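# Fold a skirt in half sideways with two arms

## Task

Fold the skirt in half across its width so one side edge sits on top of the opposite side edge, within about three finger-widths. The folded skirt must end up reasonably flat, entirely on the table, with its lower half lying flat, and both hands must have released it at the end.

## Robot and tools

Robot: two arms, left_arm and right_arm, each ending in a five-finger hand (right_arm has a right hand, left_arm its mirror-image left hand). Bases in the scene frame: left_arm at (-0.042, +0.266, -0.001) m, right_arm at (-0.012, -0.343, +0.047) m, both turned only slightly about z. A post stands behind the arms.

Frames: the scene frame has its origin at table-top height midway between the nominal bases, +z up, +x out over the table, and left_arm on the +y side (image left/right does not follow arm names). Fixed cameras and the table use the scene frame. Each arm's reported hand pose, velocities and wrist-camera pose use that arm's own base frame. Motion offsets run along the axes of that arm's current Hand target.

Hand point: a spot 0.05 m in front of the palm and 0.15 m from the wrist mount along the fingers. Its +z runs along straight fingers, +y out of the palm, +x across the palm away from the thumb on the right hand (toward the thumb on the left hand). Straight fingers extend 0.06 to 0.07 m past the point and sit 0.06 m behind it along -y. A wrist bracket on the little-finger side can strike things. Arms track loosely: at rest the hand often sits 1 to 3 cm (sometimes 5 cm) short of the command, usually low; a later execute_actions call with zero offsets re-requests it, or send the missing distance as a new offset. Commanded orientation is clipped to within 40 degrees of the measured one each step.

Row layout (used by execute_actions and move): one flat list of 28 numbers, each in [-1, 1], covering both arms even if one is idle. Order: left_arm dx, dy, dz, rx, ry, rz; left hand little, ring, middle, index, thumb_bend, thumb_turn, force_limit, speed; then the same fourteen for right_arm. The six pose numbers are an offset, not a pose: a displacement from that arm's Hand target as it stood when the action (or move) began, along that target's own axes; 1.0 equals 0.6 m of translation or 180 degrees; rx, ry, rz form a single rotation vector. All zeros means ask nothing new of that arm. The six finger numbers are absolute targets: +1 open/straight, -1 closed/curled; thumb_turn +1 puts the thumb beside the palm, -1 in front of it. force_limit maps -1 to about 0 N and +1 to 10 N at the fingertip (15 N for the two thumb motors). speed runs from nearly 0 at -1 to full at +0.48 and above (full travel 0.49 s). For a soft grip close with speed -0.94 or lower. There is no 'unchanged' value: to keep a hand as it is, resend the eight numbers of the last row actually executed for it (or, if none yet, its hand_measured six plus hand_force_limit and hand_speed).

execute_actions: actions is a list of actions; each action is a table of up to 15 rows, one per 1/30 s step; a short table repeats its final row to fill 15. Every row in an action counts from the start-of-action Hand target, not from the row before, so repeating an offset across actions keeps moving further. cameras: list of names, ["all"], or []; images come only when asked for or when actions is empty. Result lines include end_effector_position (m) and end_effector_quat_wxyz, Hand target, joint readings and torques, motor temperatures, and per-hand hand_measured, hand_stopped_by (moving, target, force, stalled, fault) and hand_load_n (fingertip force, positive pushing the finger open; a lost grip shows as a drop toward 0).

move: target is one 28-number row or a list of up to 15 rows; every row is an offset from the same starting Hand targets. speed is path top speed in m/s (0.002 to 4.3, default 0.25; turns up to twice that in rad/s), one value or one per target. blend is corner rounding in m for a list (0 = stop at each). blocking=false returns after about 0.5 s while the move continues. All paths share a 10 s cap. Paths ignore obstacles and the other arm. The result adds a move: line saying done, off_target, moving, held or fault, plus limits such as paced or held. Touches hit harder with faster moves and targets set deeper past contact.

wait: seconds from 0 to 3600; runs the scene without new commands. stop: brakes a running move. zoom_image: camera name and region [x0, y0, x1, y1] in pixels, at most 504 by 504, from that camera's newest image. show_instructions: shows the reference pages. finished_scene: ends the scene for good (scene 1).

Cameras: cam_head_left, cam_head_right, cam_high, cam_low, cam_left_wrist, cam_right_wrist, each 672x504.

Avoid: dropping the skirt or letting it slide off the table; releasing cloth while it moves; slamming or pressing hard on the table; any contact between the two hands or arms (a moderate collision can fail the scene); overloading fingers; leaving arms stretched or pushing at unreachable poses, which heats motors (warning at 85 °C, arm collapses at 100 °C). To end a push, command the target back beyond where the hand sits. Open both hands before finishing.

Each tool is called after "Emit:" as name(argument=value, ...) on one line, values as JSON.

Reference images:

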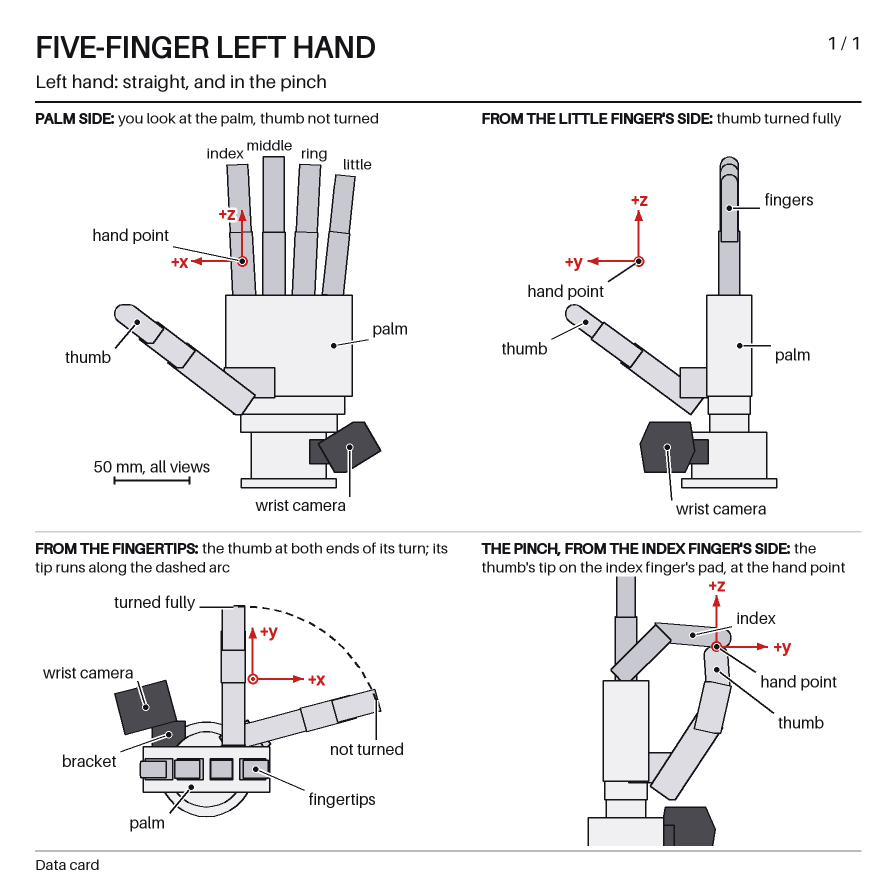

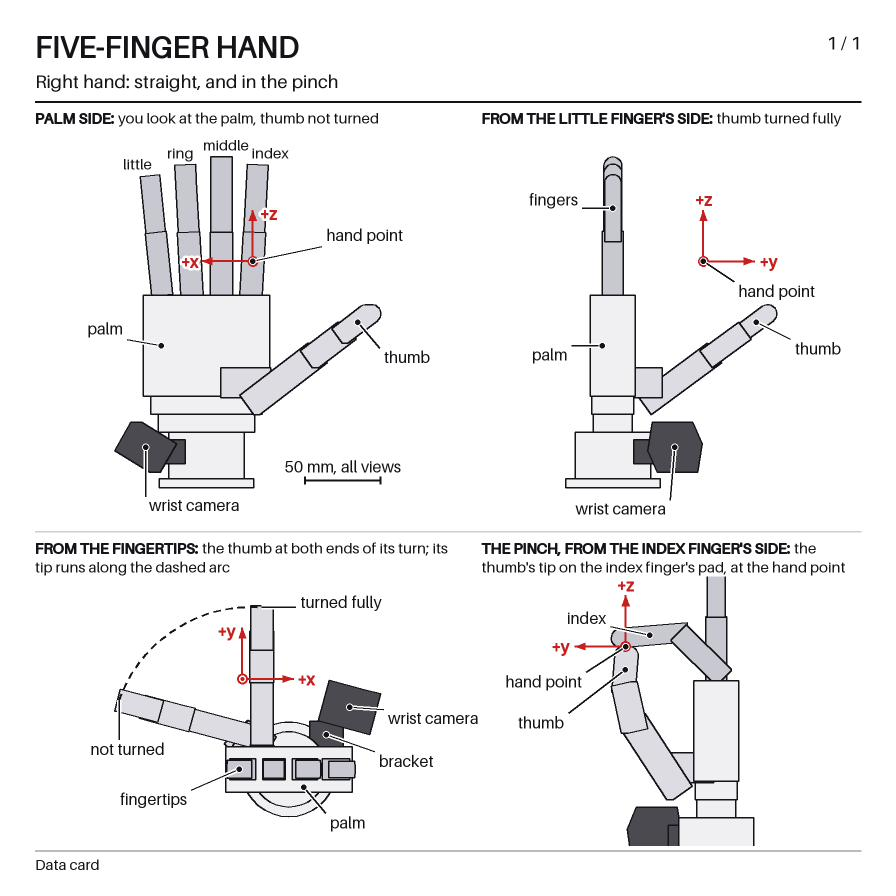

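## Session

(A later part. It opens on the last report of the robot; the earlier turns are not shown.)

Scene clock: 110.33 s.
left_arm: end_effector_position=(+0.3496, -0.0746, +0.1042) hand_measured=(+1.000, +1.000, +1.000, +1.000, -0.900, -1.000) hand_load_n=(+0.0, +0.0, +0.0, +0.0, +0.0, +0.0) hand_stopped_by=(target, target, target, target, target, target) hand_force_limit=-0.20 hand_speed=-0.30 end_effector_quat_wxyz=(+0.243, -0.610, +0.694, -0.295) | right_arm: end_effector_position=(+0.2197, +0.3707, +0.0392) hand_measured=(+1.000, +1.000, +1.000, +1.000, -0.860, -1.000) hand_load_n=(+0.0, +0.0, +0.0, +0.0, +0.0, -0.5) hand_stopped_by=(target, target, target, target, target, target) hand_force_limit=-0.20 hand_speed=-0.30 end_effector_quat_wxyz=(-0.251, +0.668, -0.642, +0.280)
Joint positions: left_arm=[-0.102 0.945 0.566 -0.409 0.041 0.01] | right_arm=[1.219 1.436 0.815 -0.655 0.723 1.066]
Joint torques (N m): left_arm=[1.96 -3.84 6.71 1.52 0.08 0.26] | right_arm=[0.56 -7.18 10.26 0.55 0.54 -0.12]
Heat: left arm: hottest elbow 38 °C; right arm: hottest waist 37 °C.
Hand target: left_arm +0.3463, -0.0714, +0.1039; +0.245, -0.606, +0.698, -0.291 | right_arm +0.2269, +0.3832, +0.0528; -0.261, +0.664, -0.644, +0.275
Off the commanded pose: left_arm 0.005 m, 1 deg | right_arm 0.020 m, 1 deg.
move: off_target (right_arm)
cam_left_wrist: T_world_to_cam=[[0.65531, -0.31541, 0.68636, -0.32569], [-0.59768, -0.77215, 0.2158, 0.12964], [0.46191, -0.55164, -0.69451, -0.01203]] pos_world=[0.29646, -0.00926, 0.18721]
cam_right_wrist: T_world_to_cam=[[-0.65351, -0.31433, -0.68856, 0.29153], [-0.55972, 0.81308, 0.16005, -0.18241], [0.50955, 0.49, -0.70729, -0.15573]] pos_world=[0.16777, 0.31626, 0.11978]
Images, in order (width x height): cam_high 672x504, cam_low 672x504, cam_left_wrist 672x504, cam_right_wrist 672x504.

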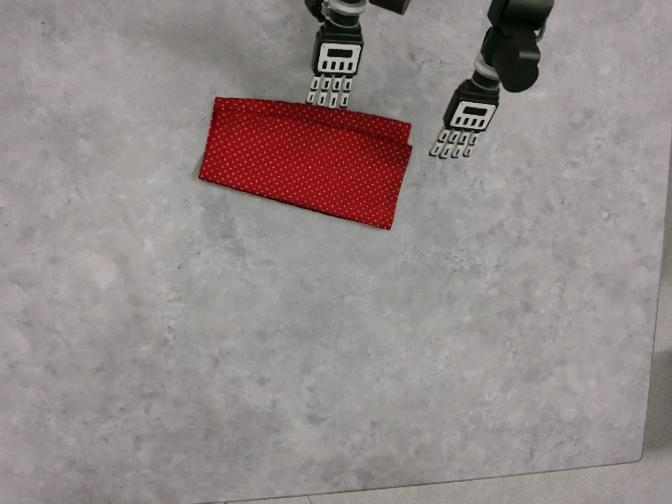

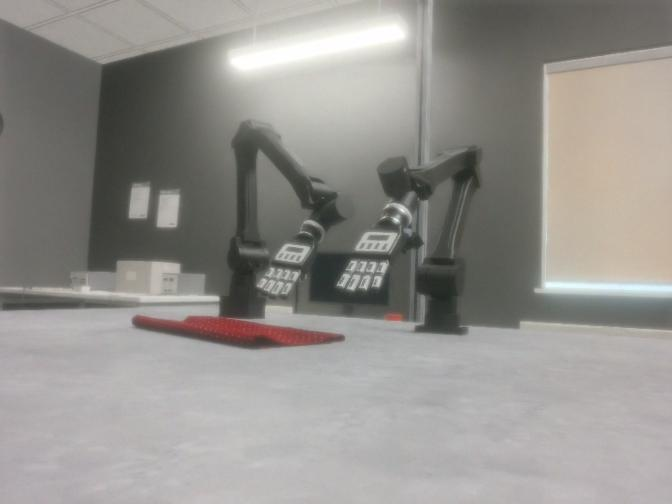

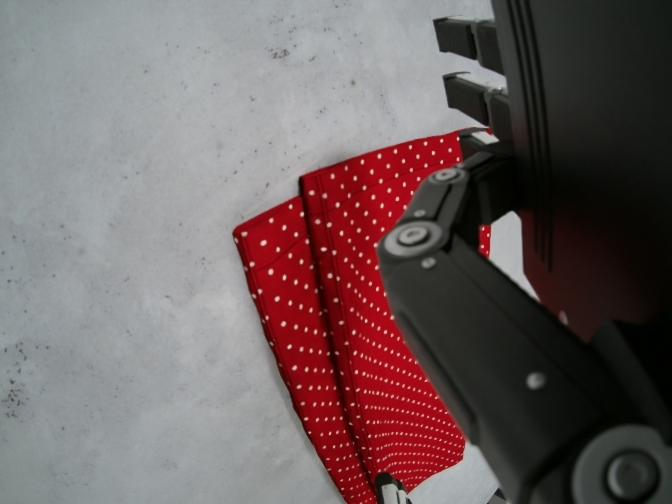

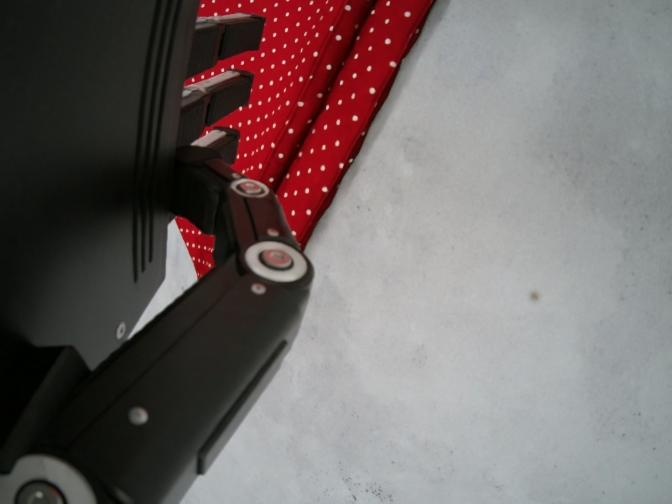

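Emit:
move(target=[[0,0,0,0,0,0,1,1,1,1,-0.9,-1,-0.2,-0.3,0.136,0.0465,-0.0406,0,0,0,1,1,1,1,-0.86,-1,-0.2,-0.3],[0.129,-0.0927,0.0937,0.033,0,0,-1,0.5,0.5,0.5,1,-1,0.0,-0.3,0.136,0.0465,-0.0406,0,0,0,1,1,1,1,-0.86,-1,-0.2,-0.3]], speed=0.2, cameras=["cam_high","cam_left_wrist","cam_low"])

Scene clock: 117.43 s.
left_arm: end_effector_position=(+0.3883, -0.1470, +0.0799) hand_measured=(-1.000, +0.500, +0.500, +0.500, +1.000, -1.000) hand_load_n=(+0.0, +0.0, +0.0, +0.0, +0.0, +0.0) hand_stopped_by=(target, target, target, target, target, target) hand_force_limit=0.00 hand_speed=-0.30 end_effector_quat_wxyz=(+0.264, -0.596, +0.697, -0.300) | right_arm: end_effector_position=(+0.1939, +0.3008, +0.0519) hand_measured=(+1.000, +1.000, +1.000, +1.000, -0.860, -1.000) hand_load_n=(+0.0, +0.0, +0.0, +0.0, +0.0, +0.0) hand_stopped_by=(target, target, target, target, target, target) hand_force_limit=-0.20 hand_speed=-0.30 end_effector_quat_wxyz=(-0.260, +0.665, -0.644, +0.276)
Joint positions: left_arm=[-0.338 1.149 0.608 -0.217 -0.144 -0.12] | right_arm=[1.219 1.195 0.632 -0.691 0.723 1.066]
Joint torques (N m): left_arm=[0.91 -4.54 10.17 2.73 -0.16 -0.06] | right_arm=[1.55 -4.6 7.42 0.51 0.72 0.04]
Heat: left arm: hottest elbow 38 °C; right arm: hottest elbow 37 °C.
Hand target: left_arm +0.4133, -0.1594, +0.1040; +0.276, -0.593, +0.682, -0.327 | right_arm +0.1915, +0.3009, +0.0529; -0.262, +0.664, -0.644, +0.275
Off the commanded pose: left_arm 0.037 m, 4 deg | right_arm 0.003 m, 0 deg.
move: off_target (left_arm); target 2's new numbers were sent with left_arm's hand 0.037 m and 4 deg from that target
cam_left_wrist: T_world_to_cam=[[0.62092, -0.34177, 0.70544, -0.34926], [-0.61581, -0.76951, 0.16921, 0.11328], [0.48502, -0.53948, -0.68827, -0.09447]] pos_world=[0.33244, -0.08317, 0.1622]
Images, in order (width x height): cam_high 672x504, cam_low 672x504, cam_left_wrist 672x504.

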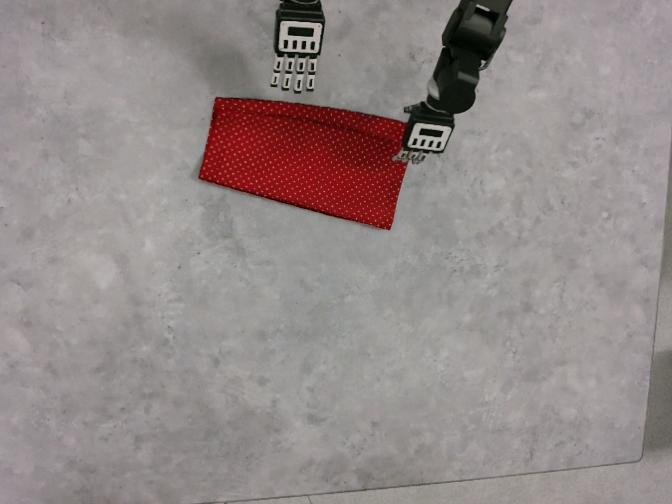

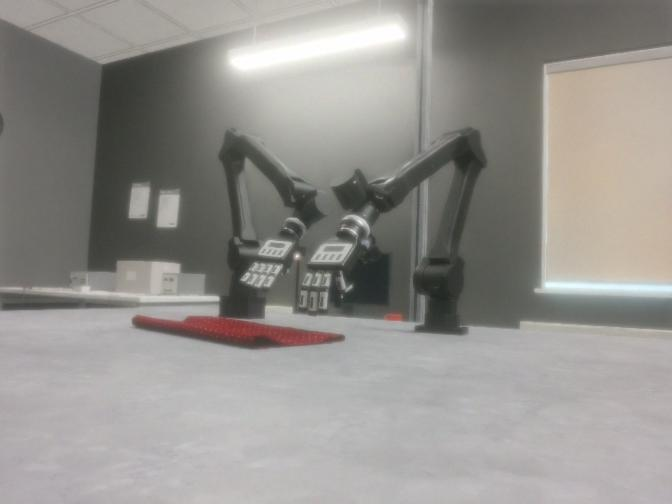

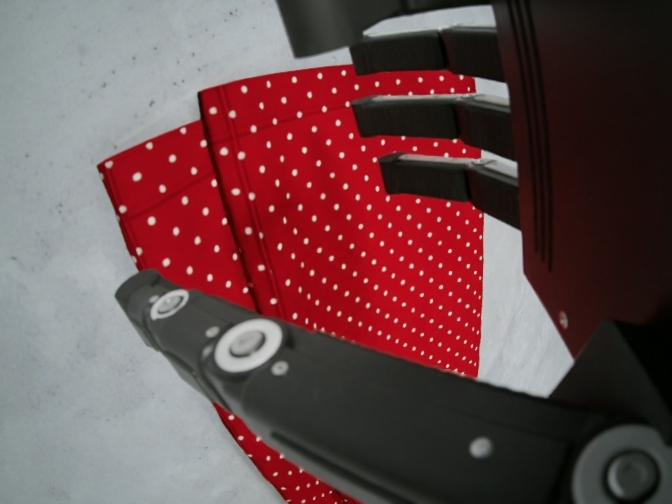

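Emit:
execute_actions(actions=[[[0,0,0,0,0,0,-1,0.5,0.5,0.5,1,-1,0.0,-0.3,0,0,0,0,0,0,1,1,1,1,-0.86,-1,-0.2,-0.3]]], cameras=["cam_high","cam_left_wrist"])

Scene clock: 118.30 s.
left_arm: end_effector_position=(+0.3883, -0.1470, +0.0799) hand_measured=(-1.000, +0.500, +0.500, +0.500, +1.000, -1.000) hand_load_n=(+0.0, +0.0, +0.0, +0.0, +0.0, +0.0) hand_stopped_by=(target, target, target, target, target, target) hand_force_limit=0.00 hand_speed=-0.30 end_effector_quat_wxyz=(+0.264, -0.596, +0.697, -0.300) | right_arm: end_effector_position=(+0.1939, +0.3008, +0.0519) hand_measured=(+1.000, +1.000, +1.000, +1.000, -0.860, -1.000) hand_load_n=(+0.0, +0.0, +0.0, +0.0, +0.0, +0.0) hand_stopped_by=(target, target, target, target, target, target) hand_force_limit=-0.20 hand_speed=-0.30 end_effector_quat_wxyz=(-0.260, +0.665, -0.644, +0.276)
Joint positions: left_arm=[-0.338 1.149 0.608 -0.217 -0.144 -0.12] | right_arm=[1.219 1.195 0.632 -0.691 0.723 1.066]
Joint torques (N m): left_arm=[0.91 -4.54 10.17 2.73 -0.16 -0.06] | right_arm=[1.55 -4.6 7.43 0.51 0.72 0.04]
Heat: left arm: hottest elbow 38 °C; right arm: hottest elbow 37 °C.
Hand target: left_arm +0.4133, -0.1594, +0.1040; +0.276, -0.593, +0.682, -0.327 | right_arm +0.1915, +0.3009, +0.0529; -0.262, +0.664, -0.644, +0.275
Off the commanded pose: left_arm 0.037 m, 4 deg | right_arm 0.003 m, 0 deg.
Step readings (end_effector_position of left_arm | right_arm):
0: (+0.3883, -0.1470, +0.0799) | (+0.1939, +0.3008, +0.0519)
1: (+0.3883, -0.1470, +0.0799) | (+0.1939, +0.3008, +0.0519)
2: (+0.3883, -0.1470, +0.0799) | (+0.1939, +0.3008, +0.0519)
4: (+0.3883, -0.1470, +0.0799) | (+0.1939, +0.3008, +0.0519)
8: (+0.3883, -0.1470, +0.0799) | (+0.1939, +0.3008, +0.0519)
15: (+0.3883, -0.1470, +0.0799) | (+0.1939, +0.3008, +0.0519)
cam_left_wrist: T_world_to_cam=[[0.62092, -0.34177, 0.70544, -0.34926], [-0.61581, -0.76951, 0.16921, 0.11328], [0.48502, -0.53948, -0.68827, -0.09447]] pos_world=[0.33244, -0.08317, 0.1622]

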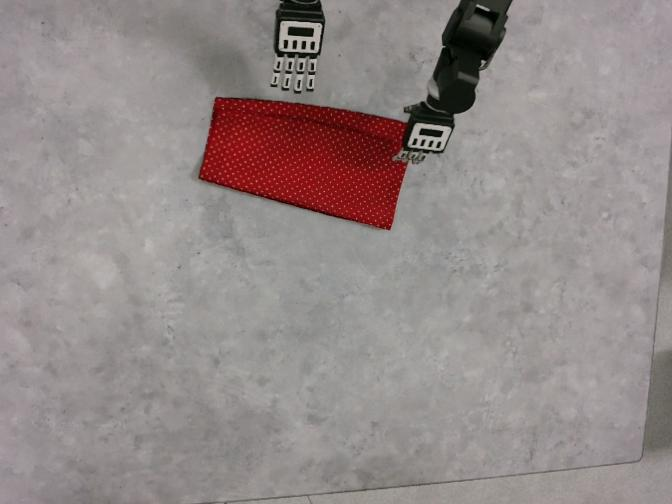

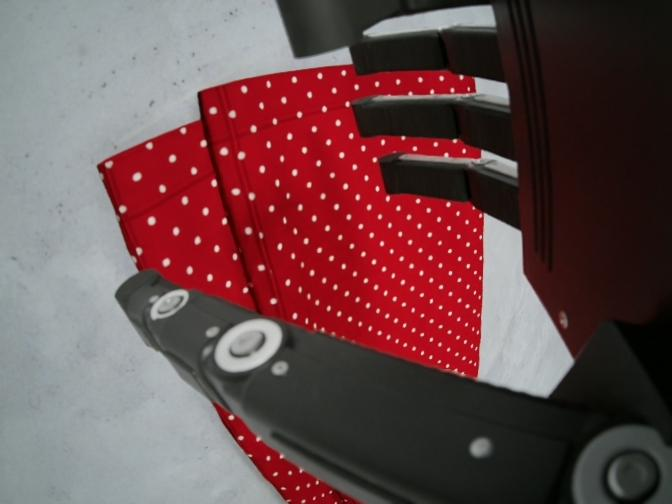

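Emit:
move(target=[0.0243,0.0152,0.0607,0.015,0,0,-1,0.5,0.5,0.5,1,-1,0.0,-0.3,0,0,0,0,0,0,1,1,1,1,-0.86,-1,-0.2,-0.3], speed=0.1, cameras=["cam_high","cam_left_wrist","cam_low"])

Scene clock: 119.63 s.
left_arm: end_effector_position=(+0.4180, -0.1663, +0.0586) hand_measured=(-1.000, +0.500, +0.500, +0.500, +1.000, -1.000) hand_load_n=(+0.0, +0.0, +0.0, +0.0, +0.0, +0.5) hand_stopped_by=(target, target, target, target, target, target) hand_force_limit=0.00 hand_speed=-0.30 end_effector_quat_wxyz=(+0.283, -0.588, +0.686, -0.322) | right_arm: end_effector_position=(+0.1939, +0.3008, +0.0519) hand_measured=(+1.000, +1.000, +1.000, +1.000, -0.860, -1.000) hand_load_n=(+0.0, +0.0, +0.0, +0.0, +0.0, +0.5) hand_stopped_by=(target, target, target, target, target, target) hand_force_limit=-0.20 hand_speed=-0.30 end_effector_quat_wxyz=(-0.260, +0.665, -0.644, +0.276)
Joint positions: left_arm=[-0.369 1.277 0.608 -0.029 -0.177 -0.134] | right_arm=[1.219 1.195 0.632 -0.691 0.723 1.066]
Joint torques (N m): left_arm=[0.73 -6.01 8.13 2.8 -0.18 -0.06] | right_arm=[1.55 -4.54 7.42 0.5 0.71 0.04]
Heat: left arm: hottest elbow 38 °C; right arm: hottest elbow 37 °C.
Hand target: left_arm +0.4333, -0.1774, +0.0741; +0.290, -0.586, +0.674, -0.343 | right_arm +0.1915, +0.3009, +0.0529; -0.262, +0.664, -0.644, +0.275
Off the commanded pose: left_arm 0.024 m, 3 deg | right_arm 0.003 m, 0 deg.
move: off_target (left_arm)
cam_left_wrist: T_world_to_cam=[[0.57618, -0.33262, 0.74658, -0.34149], [-0.6234, -0.76959, 0.13824, 0.12529], [0.52858, -0.54507, -0.65078, -0.1552]] pos_world=[0.3569, -0.10176, 0.13663]
Images, in order (width x height): cam_high 672x504, cam_low 672x504, cam_left_wrist 672x504.

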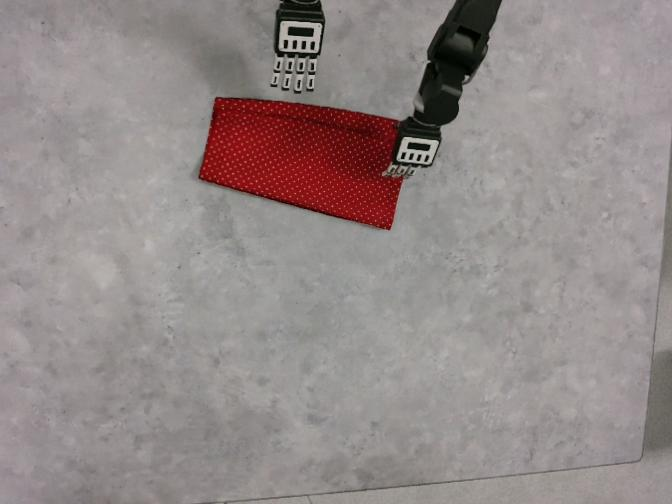

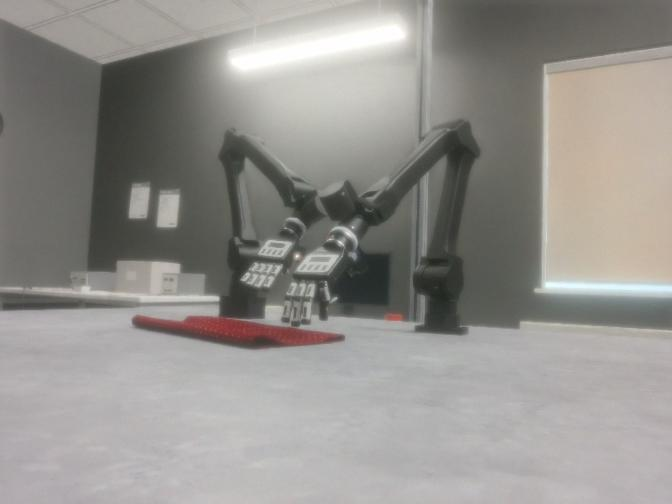

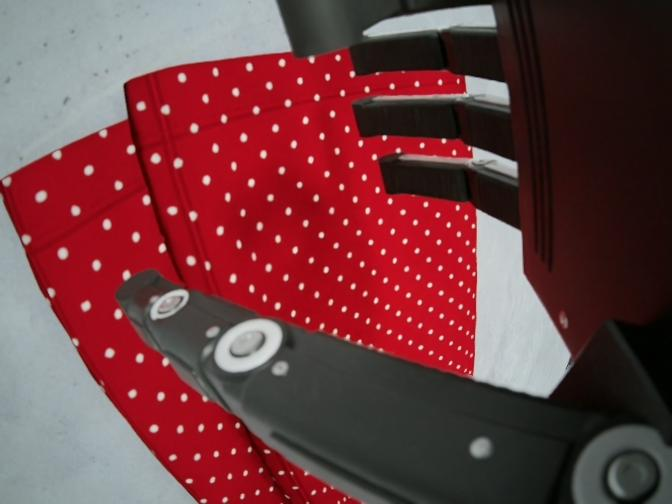

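Emit:
move(target=[0.0007,0.045,0.0231,0,0,0,-1,0.5,0.5,0.5,1,-1,0.0,-0.3,0,0,0,0,0,0,1,1,1,1,-0.86,-1,-0.2,-0.3], speed=0.08, cameras=["cam_high","cam_left_wrist","cam_low"])

Scene clock: 120.83 s.
left_arm: end_effector_position=(+0.4294, -0.1717, +0.0460) hand_measured=(-1.000, +0.500, +0.500, +0.500, +1.000, -1.000) hand_load_n=(+0.0, +0.0, +0.0, -0.5, +0.0, +0.0) hand_stopped_by=(target, target, target, target, target, target) hand_force_limit=0.00 hand_speed=-0.30 end_effector_quat_wxyz=(+0.292, -0.585, +0.678, -0.336) | right_arm: end_effector_position=(+0.1939, +0.3008, +0.0519) hand_measured=(+1.000, +1.000, +1.000, +1.000, -0.860, -1.000) hand_load_n=(+0.0, +0.0, +0.0, +0.0, +0.0, +0.0) hand_stopped_by=(target, target, target, target, target, target) hand_force_limit=-0.20 hand_speed=-0.30 end_effector_quat_wxyz=(-0.260, +0.665, -0.644, +0.276)
Joint positions: left_arm=[-0.373 1.336 0.595 0.081 -0.182 -0.137] | right_arm=[1.219 1.195 0.632 -0.691 0.723 1.066]
Joint torques (N m): left_arm=[0.5 -6.36 5.26 2.85 -0.18 -0.07] | right_arm=[1.61 -4.54 7.43 0.54 0.71 0.05]
Heat: left arm: hottest elbow 38 °C; right arm: hottest elbow 37 °C.
Hand target: left_arm +0.4284, -0.1774, +0.0443; +0.290, -0.586, +0.674, -0.343 | right_arm +0.1915, +0.3009, +0.0529; -0.262, +0.664, -0.644, +0.275
Off the commanded pose: left_arm 0.006 m, 1 deg | right_arm 0.003 m, 0 deg.
move: done
cam_left_wrist: T_world_to_cam=[[0.5504, -0.32184, 0.77037, -0.32865], [-0.62655, -0.76907, 0.12634, 0.13197], [0.55181, -0.55221, -0.62495, -0.18485]] pos_world=[0.36557, -0.10636, 0.12099]
Images, in order (width x height): cam_high 672x504, cam_low 672x504, cam_left_wrist 672x504.

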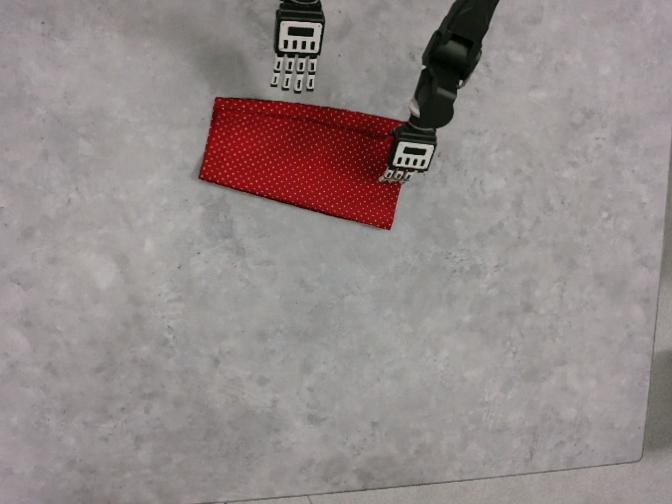

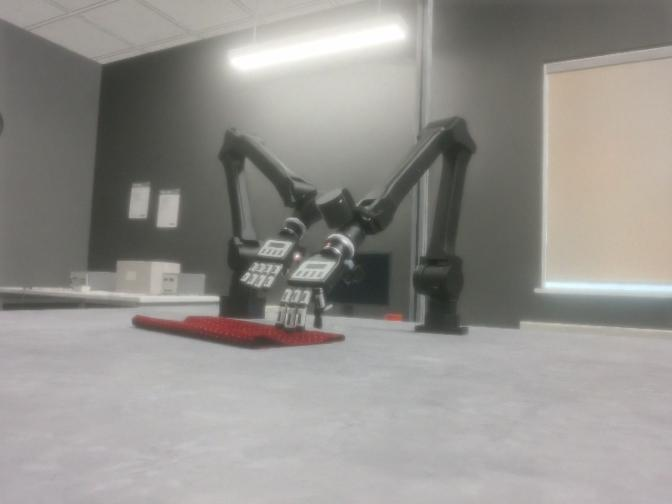

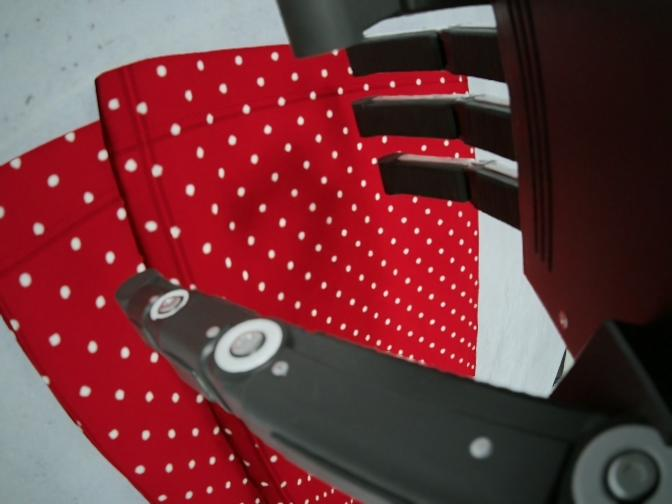

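Emit:
move(target=[0.0045,0.0397,-0.0117,0,0,0,-1,0.5,0.5,0.5,1,-1,0.0,-0.3,0,0,0,0,0,0,1,1,1,1,-0.86,-1,-0.2,-0.3], speed=0.08, cameras=["cam_left_wrist","cam_low"])

Scene clock: 121.70 s.
left_arm: end_effector_position=(+0.4113, -0.1721, +0.0294) hand_measured=(-1.000, +0.500, +0.500, +0.500, +1.000, -1.000) hand_load_n=(+0.0, +0.0, +0.0, +0.0, +0.0, +0.0) hand_stopped_by=(target, target, target, target, target, target) hand_force_limit=0.00 hand_speed=-0.30 end_effector_quat_wxyz=(+0.292, -0.585, +0.678, -0.335) | right_arm: end_effector_position=(+0.1939, +0.3008, +0.0519) hand_measured=(+1.000, +1.000, +1.000, +1.000, -0.860, -1.000) hand_load_n=(+0.0, +0.0, +0.0, +0.0, +0.0, +0.0) hand_stopped_by=(target, target, target, target, target, target) hand_force_limit=-0.20 hand_speed=-0.30 end_effector_quat_wxyz=(-0.260, +0.665, -0.644, +0.276)
Joint positions: left_arm=[-0.396 1.335 0.535 0.134 -0.202 -0.15] | right_arm=[1.219 1.195 0.632 -0.691 0.723 1.066]
Joint torques (N m): left_arm=[0.5 -6.53 4.71 2.71 -0.13 -0.08] | right_arm=[1.61 -4.6 7.42 0.53 0.71 0.05]
Heat: left arm: hottest elbow 38 °C; right arm: hottest elbow 37 °C.
Hand target: left_arm +0.4083, -0.1774, +0.0294; +0.290, -0.586, +0.674, -0.343 | right_arm +0.1915, +0.3009, +0.0529; -0.262, +0.664, -0.644, +0.275
Off the commanded pose: left_arm 0.006 m, 1 deg | right_arm 0.003 m, 0 deg.
move: done
cam_left_wrist: T_world_to_cam=[[0.55181, -0.32338, 0.76872, -0.30675], [-0.62549, -0.77015, 0.12501, 0.12182], [0.55161, -0.54981, -0.62725, -0.18475]] pos_world=[0.34737, -0.10696, 0.1047]
Images, in order (width x height): cam_low 672x504, cam_left_wrist 672x504.

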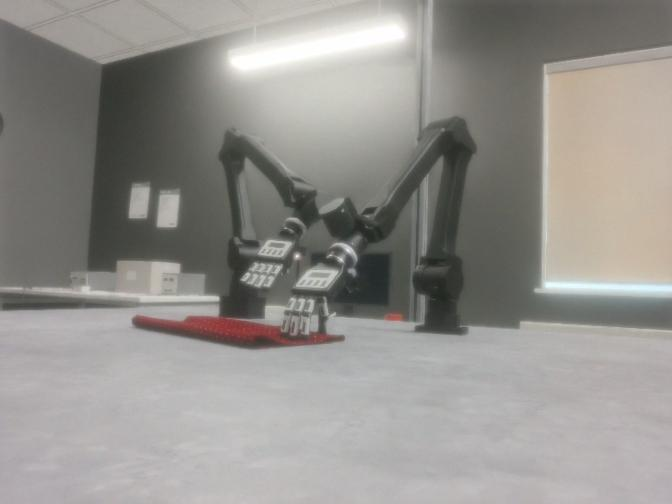

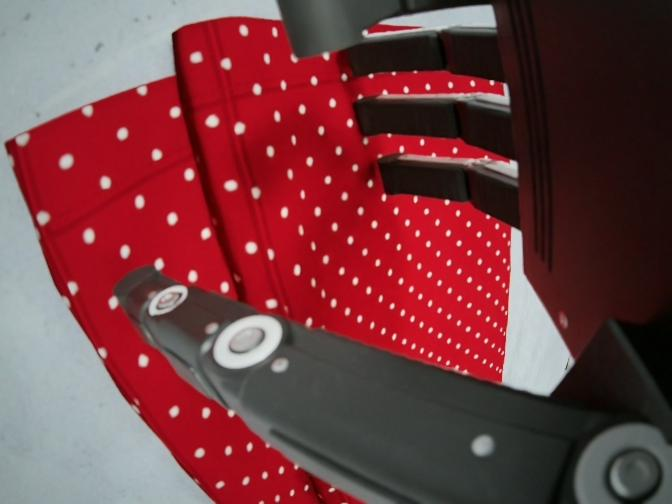

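Emit:
move(target=[-0.0004,0.0267,0.0198,0,0,0,-1,0.5,0.5,0.5,1,-1,0.0,-0.3,0,0,0,0,0,0,1,1,1,1,-0.86,-1,-0.2,-0.3], speed=0.06, cameras=["cam_left_wrist","cam_low"])

Scene clock: 122.60 s.
left_arm: end_effector_position=(+0.4189, -0.1752, +0.0270) hand_measured=(-1.000, +0.500, +0.500, +0.500, +1.000, -1.000) hand_load_n=(+0.0, +0.0, +0.0, +0.0, +0.0, +0.0) hand_stopped_by=(target, target, target, target, target, target) hand_force_limit=0.00 hand_speed=-0.30 end_effector_quat_wxyz=(+0.302, -0.581, +0.668, -0.353) | right_arm: end_effector_position=(+0.1939, +0.3008, +0.0519) hand_measured=(+1.000, +1.000, +1.000, +1.000, -0.860, -1.000) hand_load_n=(+0.0, +0.0, +0.0, +0.0, +0.0, +0.0) hand_stopped_by=(target, target, target, target, target, target) hand_force_limit=-0.20 hand_speed=-0.30 end_effector_quat_wxyz=(-0.260, +0.665, -0.644, +0.276)
Joint positions: left_arm=[-0.396 1.363 0.52 0.225 -0.203 -0.151] | right_arm=[1.219 1.195 0.632 -0.691 0.723 1.066]
Joint torques (N m): left_arm=[0.56 -4.66 4.07 2.32 -0.11 -0.07] | right_arm=[1.61 -4.54 7.42 0.54 0.72 0.04]
Heat: left arm: hottest elbow 38 °C; right arm: hottest elbow 37 °C.
Hand target: left_arm +0.4082, -0.1774, +0.0093; +0.290, -0.586, +0.674, -0.343 | right_arm +0.1915, +0.3009, +0.0529; -0.262, +0.664, -0.644, +0.275
Off the commanded pose: left_arm 0.021 m, 2 deg | right_arm 0.003 m, 0 deg.
move: off_target (left_arm)
cam_left_wrist: T_world_to_cam=[[0.51858, -0.30828, 0.79753, -0.29434], [-0.62962, -0.76875, 0.11225, 0.1269], [0.57849, -0.56035, -0.59275, -0.20625]] pos_world=[0.35185, -0.10875, 0.09824]
Images, in order (width x height): cam_low 672x504, cam_left_wrist 672x504.

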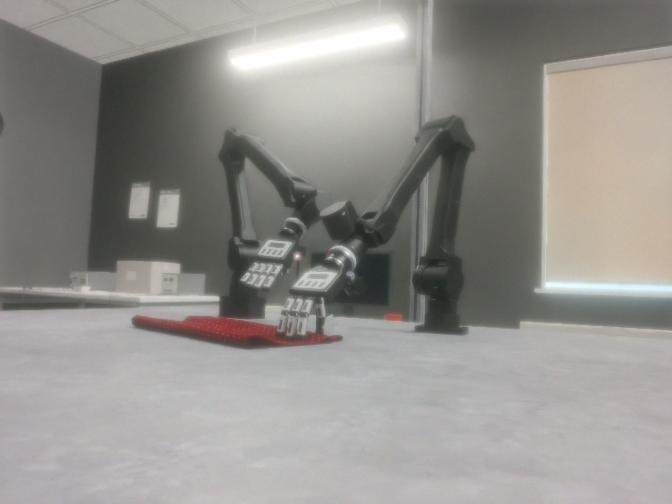

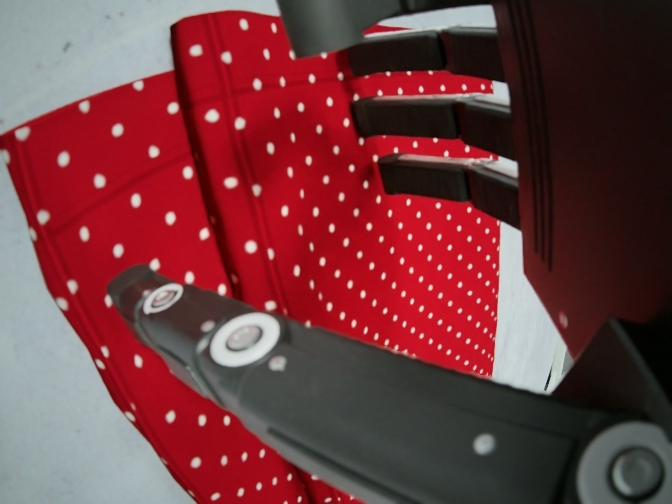

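Emit:
move(target=[0,0,0,0,0,0,-1,0.0,0.0,0.0,1,-1,0.3,-0.8,0,0,0,0,0,0,1,1,1,1,-0.86,-1,-0.2,-0.3], speed=0.06, cameras=["cam_left_wrist","cam_low","cam_high"])

Scene clock: 123.90 s.
left_arm: end_effector_position=(+0.4216, -0.1762, +0.0291) hand_measured=(-1.000, +0.000, +0.000, +0.000, +1.000, -1.000) hand_load_n=(+0.0, +0.0, +1.0, +0.5, +0.0, +0.5) hand_stopped_by=(target, target, target, target, target, target) hand_force_limit=0.30 hand_speed=-0.80 end_effector_quat_wxyz=(+0.304, -0.581, +0.665, -0.359) | right_arm: end_effector_position=(+0.1939, +0.3008, +0.0519) hand_measured=(+1.000, +1.000, +1.000, +1.000, -0.860, -1.000) hand_load_n=(+0.0, +0.0, +0.0, +0.0, +0.0, +0.0) hand_stopped_by=(target, target, target, target, target, target) hand_force_limit=-0.20 hand_speed=-0.30 end_effector_quat_wxyz=(-0.260, +0.665, -0.644, +0.276)
Joint positions: left_arm=[-0.396 1.365 0.52 0.24 -0.204 -0.154] | right_arm=[1.219 1.195 0.632 -0.691 0.723 1.066]
Joint torques (N m): left_arm=[0.5 -4.89 4.05 1.77 -0.07 -0.03] | right_arm=[1.55 -4.54 7.43 0.53 0.71 0.05]
Heat: left arm: hottest elbow 38 °C; right arm: hottest elbow 37 °C.
Hand target: left_arm +0.4083, -0.1774, +0.0094; +0.290, -0.586, +0.674, -0.343 | right_arm +0.1915, +0.3009, +0.0529; -0.262, +0.664, -0.644, +0.275
Off the commanded pose: left_arm 0.024 m, 3 deg | right_arm 0.003 m, 0 deg.
move: done
cam_left_wrist: T_world_to_cam=[[0.50985, -0.30142, 0.80573, -0.29314], [-0.62891, -0.76965, 0.11004, 0.12712], [0.58696, -0.56284, -0.58197, -0.21148]] pos_world=[0.35354, -0.10955, 0.09913]
Images, in order (width x height): cam_high 672x504, cam_low 672x504, cam_left_wrist 672x504.

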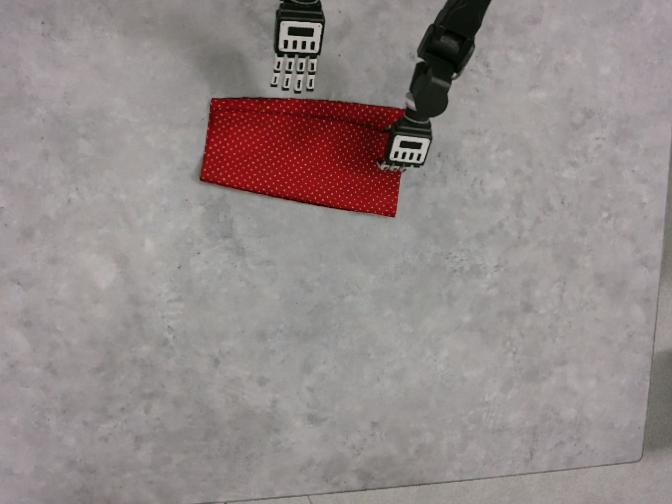

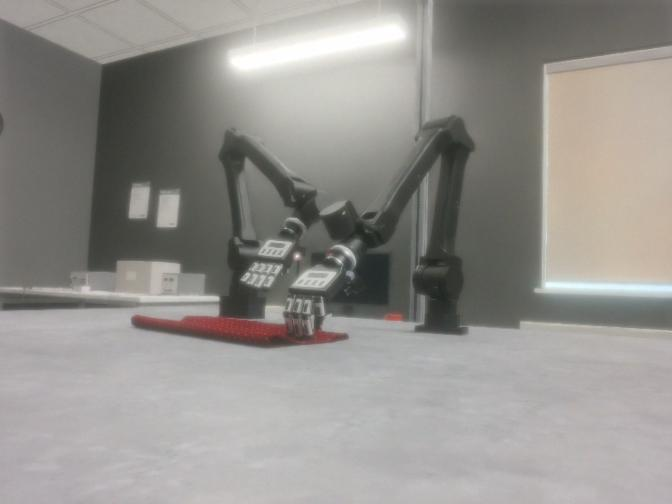

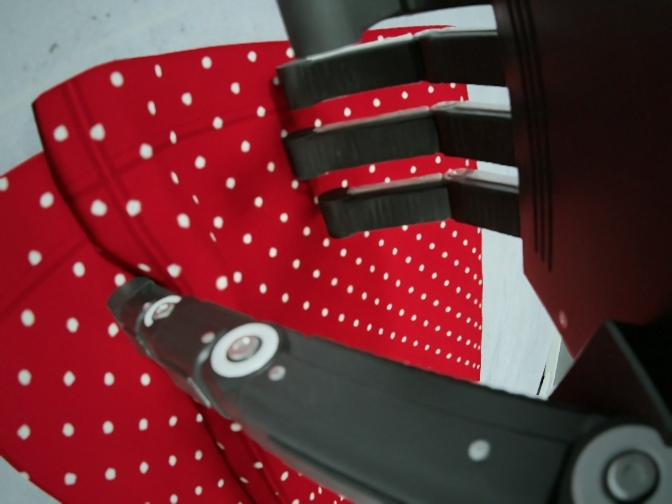

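Emit:
move(target=[0.0011,-0.09,-0.067,0,0,0,-1,0.5,0.5,0.5,1,-1,0.3,-0.8,0,0,0,0,0,0,1,1,1,1,-0.86,-1,-0.2,-0.3], speed=0.1, cameras=["cam_left_wrist","cam_low","cam_high"])

Scene clock: 125.47 s.
left_arm: end_effector_position=(+0.3919, -0.1651, +0.0540) hand_measured=(-1.000, +0.500, +0.500, +0.500, +1.000, -1.000) hand_load_n=(+0.0, +0.0, -0.5, +0.0, +0.0, +0.5) hand_stopped_by=(target, target, target, target, target, target) hand_force_limit=0.30 hand_speed=-0.80 end_effector_quat_wxyz=(+0.285, -0.590, +0.683, -0.323) | right_arm: end_effector_position=(+0.1939, +0.3008, +0.0519) hand_measured=(+1.000, +1.000, +1.000, +1.000, -0.860, -1.000) hand_load_n=(+0.0, +0.0, +0.0, +0.0, +0.5, +0.0) hand_stopped_by=(target, target, target, target, target, target) hand_force_limit=-0.20 hand_speed=-0.30 end_effector_quat_wxyz=(-0.260, +0.665, -0.644, +0.276)
Joint positions: left_arm=[-0.398 1.214 0.54 -0.023 -0.203 -0.156] | right_arm=[1.219 1.195 0.632 -0.691 0.723 1.066]
Joint torques (N m): left_arm=[0.73 -5.89 9.31 1.61 -0.08 -0.02] | right_arm=[1.55 -4.6 7.42 0.53 0.71 0.04]
Heat: left arm: hottest elbow 38 °C; right arm: hottest elbow 37 °C.
Hand target: left_arm +0.4083, -0.1773, +0.0768; +0.290, -0.586, +0.674, -0.343 | right_arm +0.1915, +0.3009, +0.0529; -0.262, +0.664, -0.644, +0.275
Off the commanded pose: left_arm 0.031 m, 3 deg | right_arm 0.003 m, 0 deg.
move: off_target (left_arm)
cam_left_wrist: T_world_to_cam=[[0.57481, -0.32818, 0.74959, -0.32153], [-0.61984, -0.77268, 0.13702, 0.10877], [0.53423, -0.54339, -0.64756, -0.14591]] pos_world=[0.33019, -0.10077, 0.13163]
Images, in order (width x height): cam_high 672x504, cam_low 672x504, cam_left_wrist 672x504.

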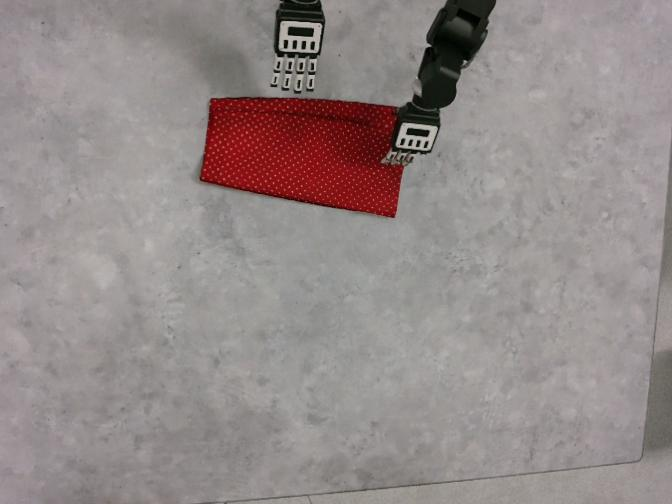

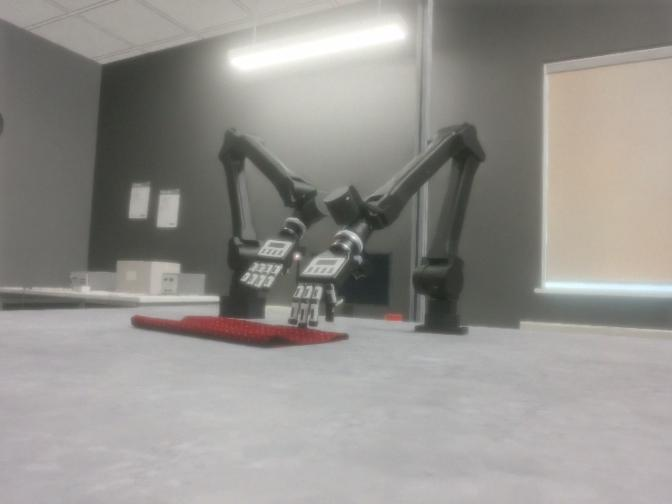

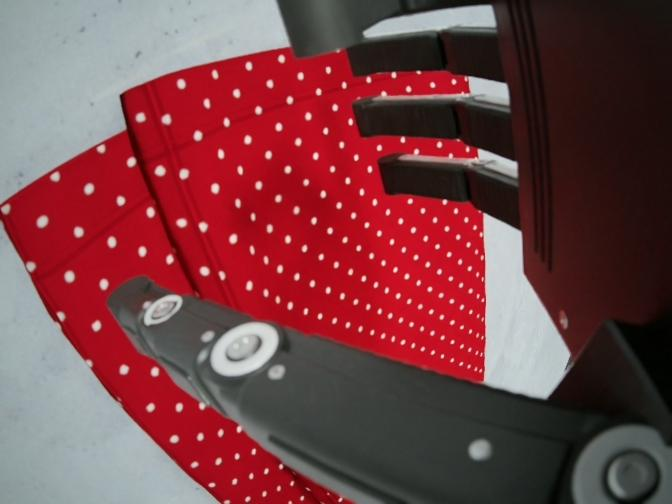

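Emit:
move(target=[-0.1235,-0.0403,-0.1155,-0.05,0,0,-1,-1,-1,1,-0.9,-1,0.0,-0.3,0,0,0,0,0,0,1,1,1,1,-0.86,-1,-0.2,-0.3], speed=0.15, cameras=["cam_left_wrist","cam_head_left","cam_high","cam_head_right"])

Scene clock: 127.47 s.
left_arm: end_effector_position=(+0.3604, -0.0976, +0.1096) hand_measured=(-1.000, -1.000, -0.650, +1.000, +0.410, -1.000) hand_load_n=(+0.0, +0.0, +7.0, -0.5, +10.0, +1.0) hand_stopped_by=(target, target, force, target, force, target) hand_force_limit=0.00 hand_speed=-0.30 end_effector_quat_wxyz=(+0.226, -0.617, +0.703, -0.273) | right_arm: end_effector_position=(+0.1939, +0.3008, +0.0519) hand_measured=(+1.000, +1.000, +1.000, +1.000, -0.860, -1.000) hand_load_n=(+0.0, +0.0, +0.0, +0.0, +0.0, +0.0) hand_stopped_by=(target, target, target, target, target, target) hand_force_limit=-0.20 hand_speed=-0.30 end_effector_quat_wxyz=(-0.260, +0.665, -0.644, +0.276)
Joint positions: left_arm=[-0.181 1.022 0.648 -0.472 -0.014 -0.045] | right_arm=[1.219 1.195 0.632 -0.691 0.723 1.066]
Joint torques (N m): left_arm=[2.08 -4.54 10.71 1.43 0.05 0.25] | right_arm=[1.55 -4.6 7.45 0.54 0.72 0.04]
Heat: left arm: hottest elbow 38 °C; right arm: hottest elbow 37 °C.
Hand target: left_arm +0.3783, -0.0973, +0.1367; +0.243, -0.607, +0.699, -0.289 | right_arm +0.1915, +0.3009, +0.0529; -0.262, +0.664, -0.644, +0.275
Off the commanded pose: left_arm 0.032 m, 3 deg | right_arm 0.003 m, 0 deg.
move: off_target (left_arm)
cam_left_wrist: T_world_to_cam=[[0.69367, -0.32235, 0.64414, -0.35365], [-0.58466, -0.7743, 0.24213, 0.10941], [0.42071, -0.54456, -0.72558, -0.00695]] pos_world=[0.31221, -0.03307, 0.19627]
Images, in order (width x height): cam_head_left 672x504, cam_head_right 672x504, cam_high 672x504, cam_left_wrist 672x504.

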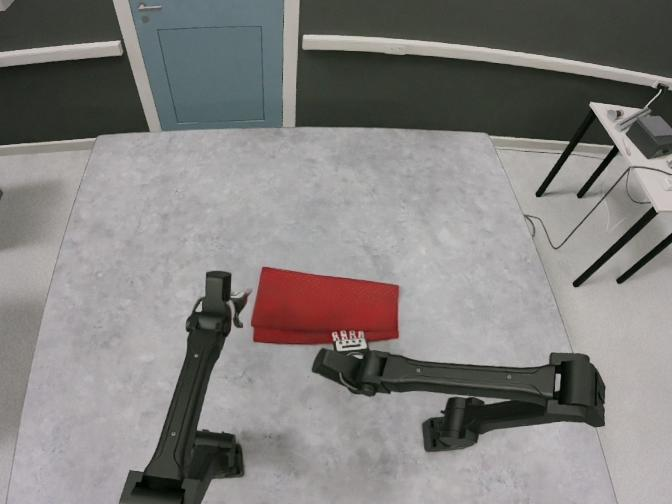

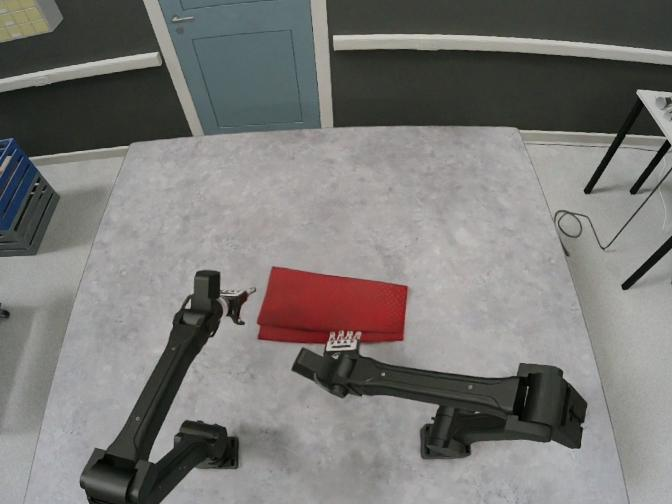

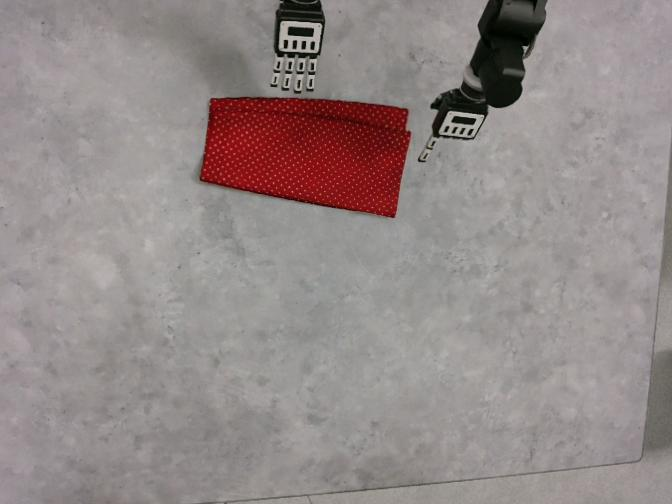

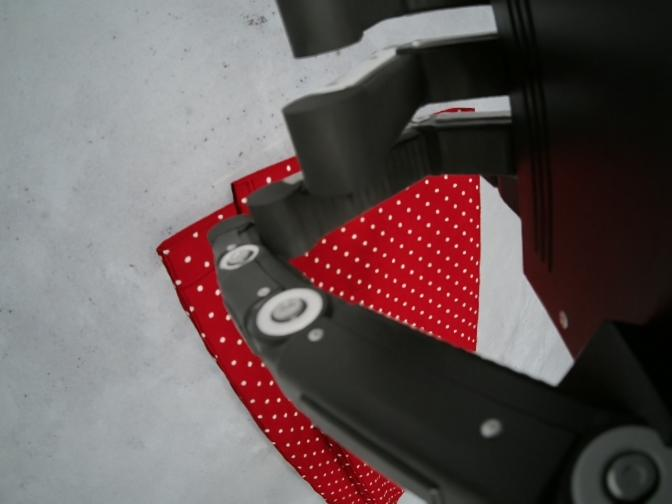

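Emit:
zoom_image(camera="cam_high", region=[330, 80, 450, 230])

Emit:
zoom_image(camera="cam_left_wrist", region=[140, 80, 420, 320])

Scaled by 3.360.

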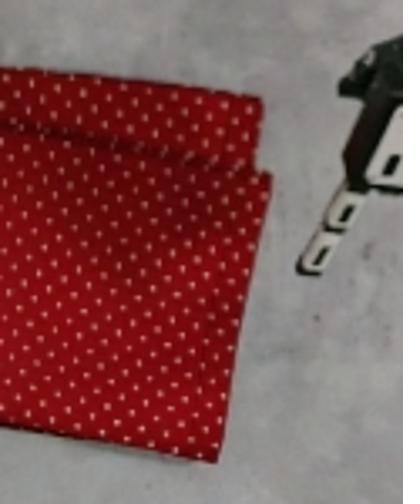

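Scaled by 1.800 from the camera's image (finer frame: 960x720).

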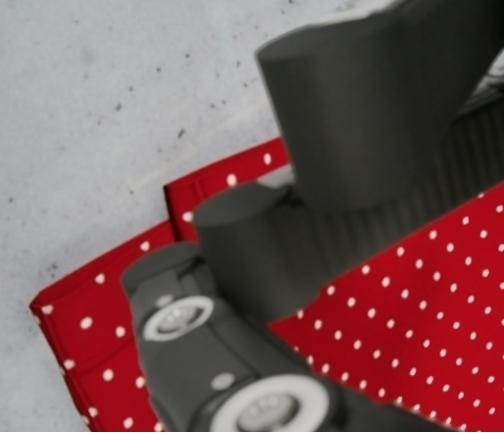

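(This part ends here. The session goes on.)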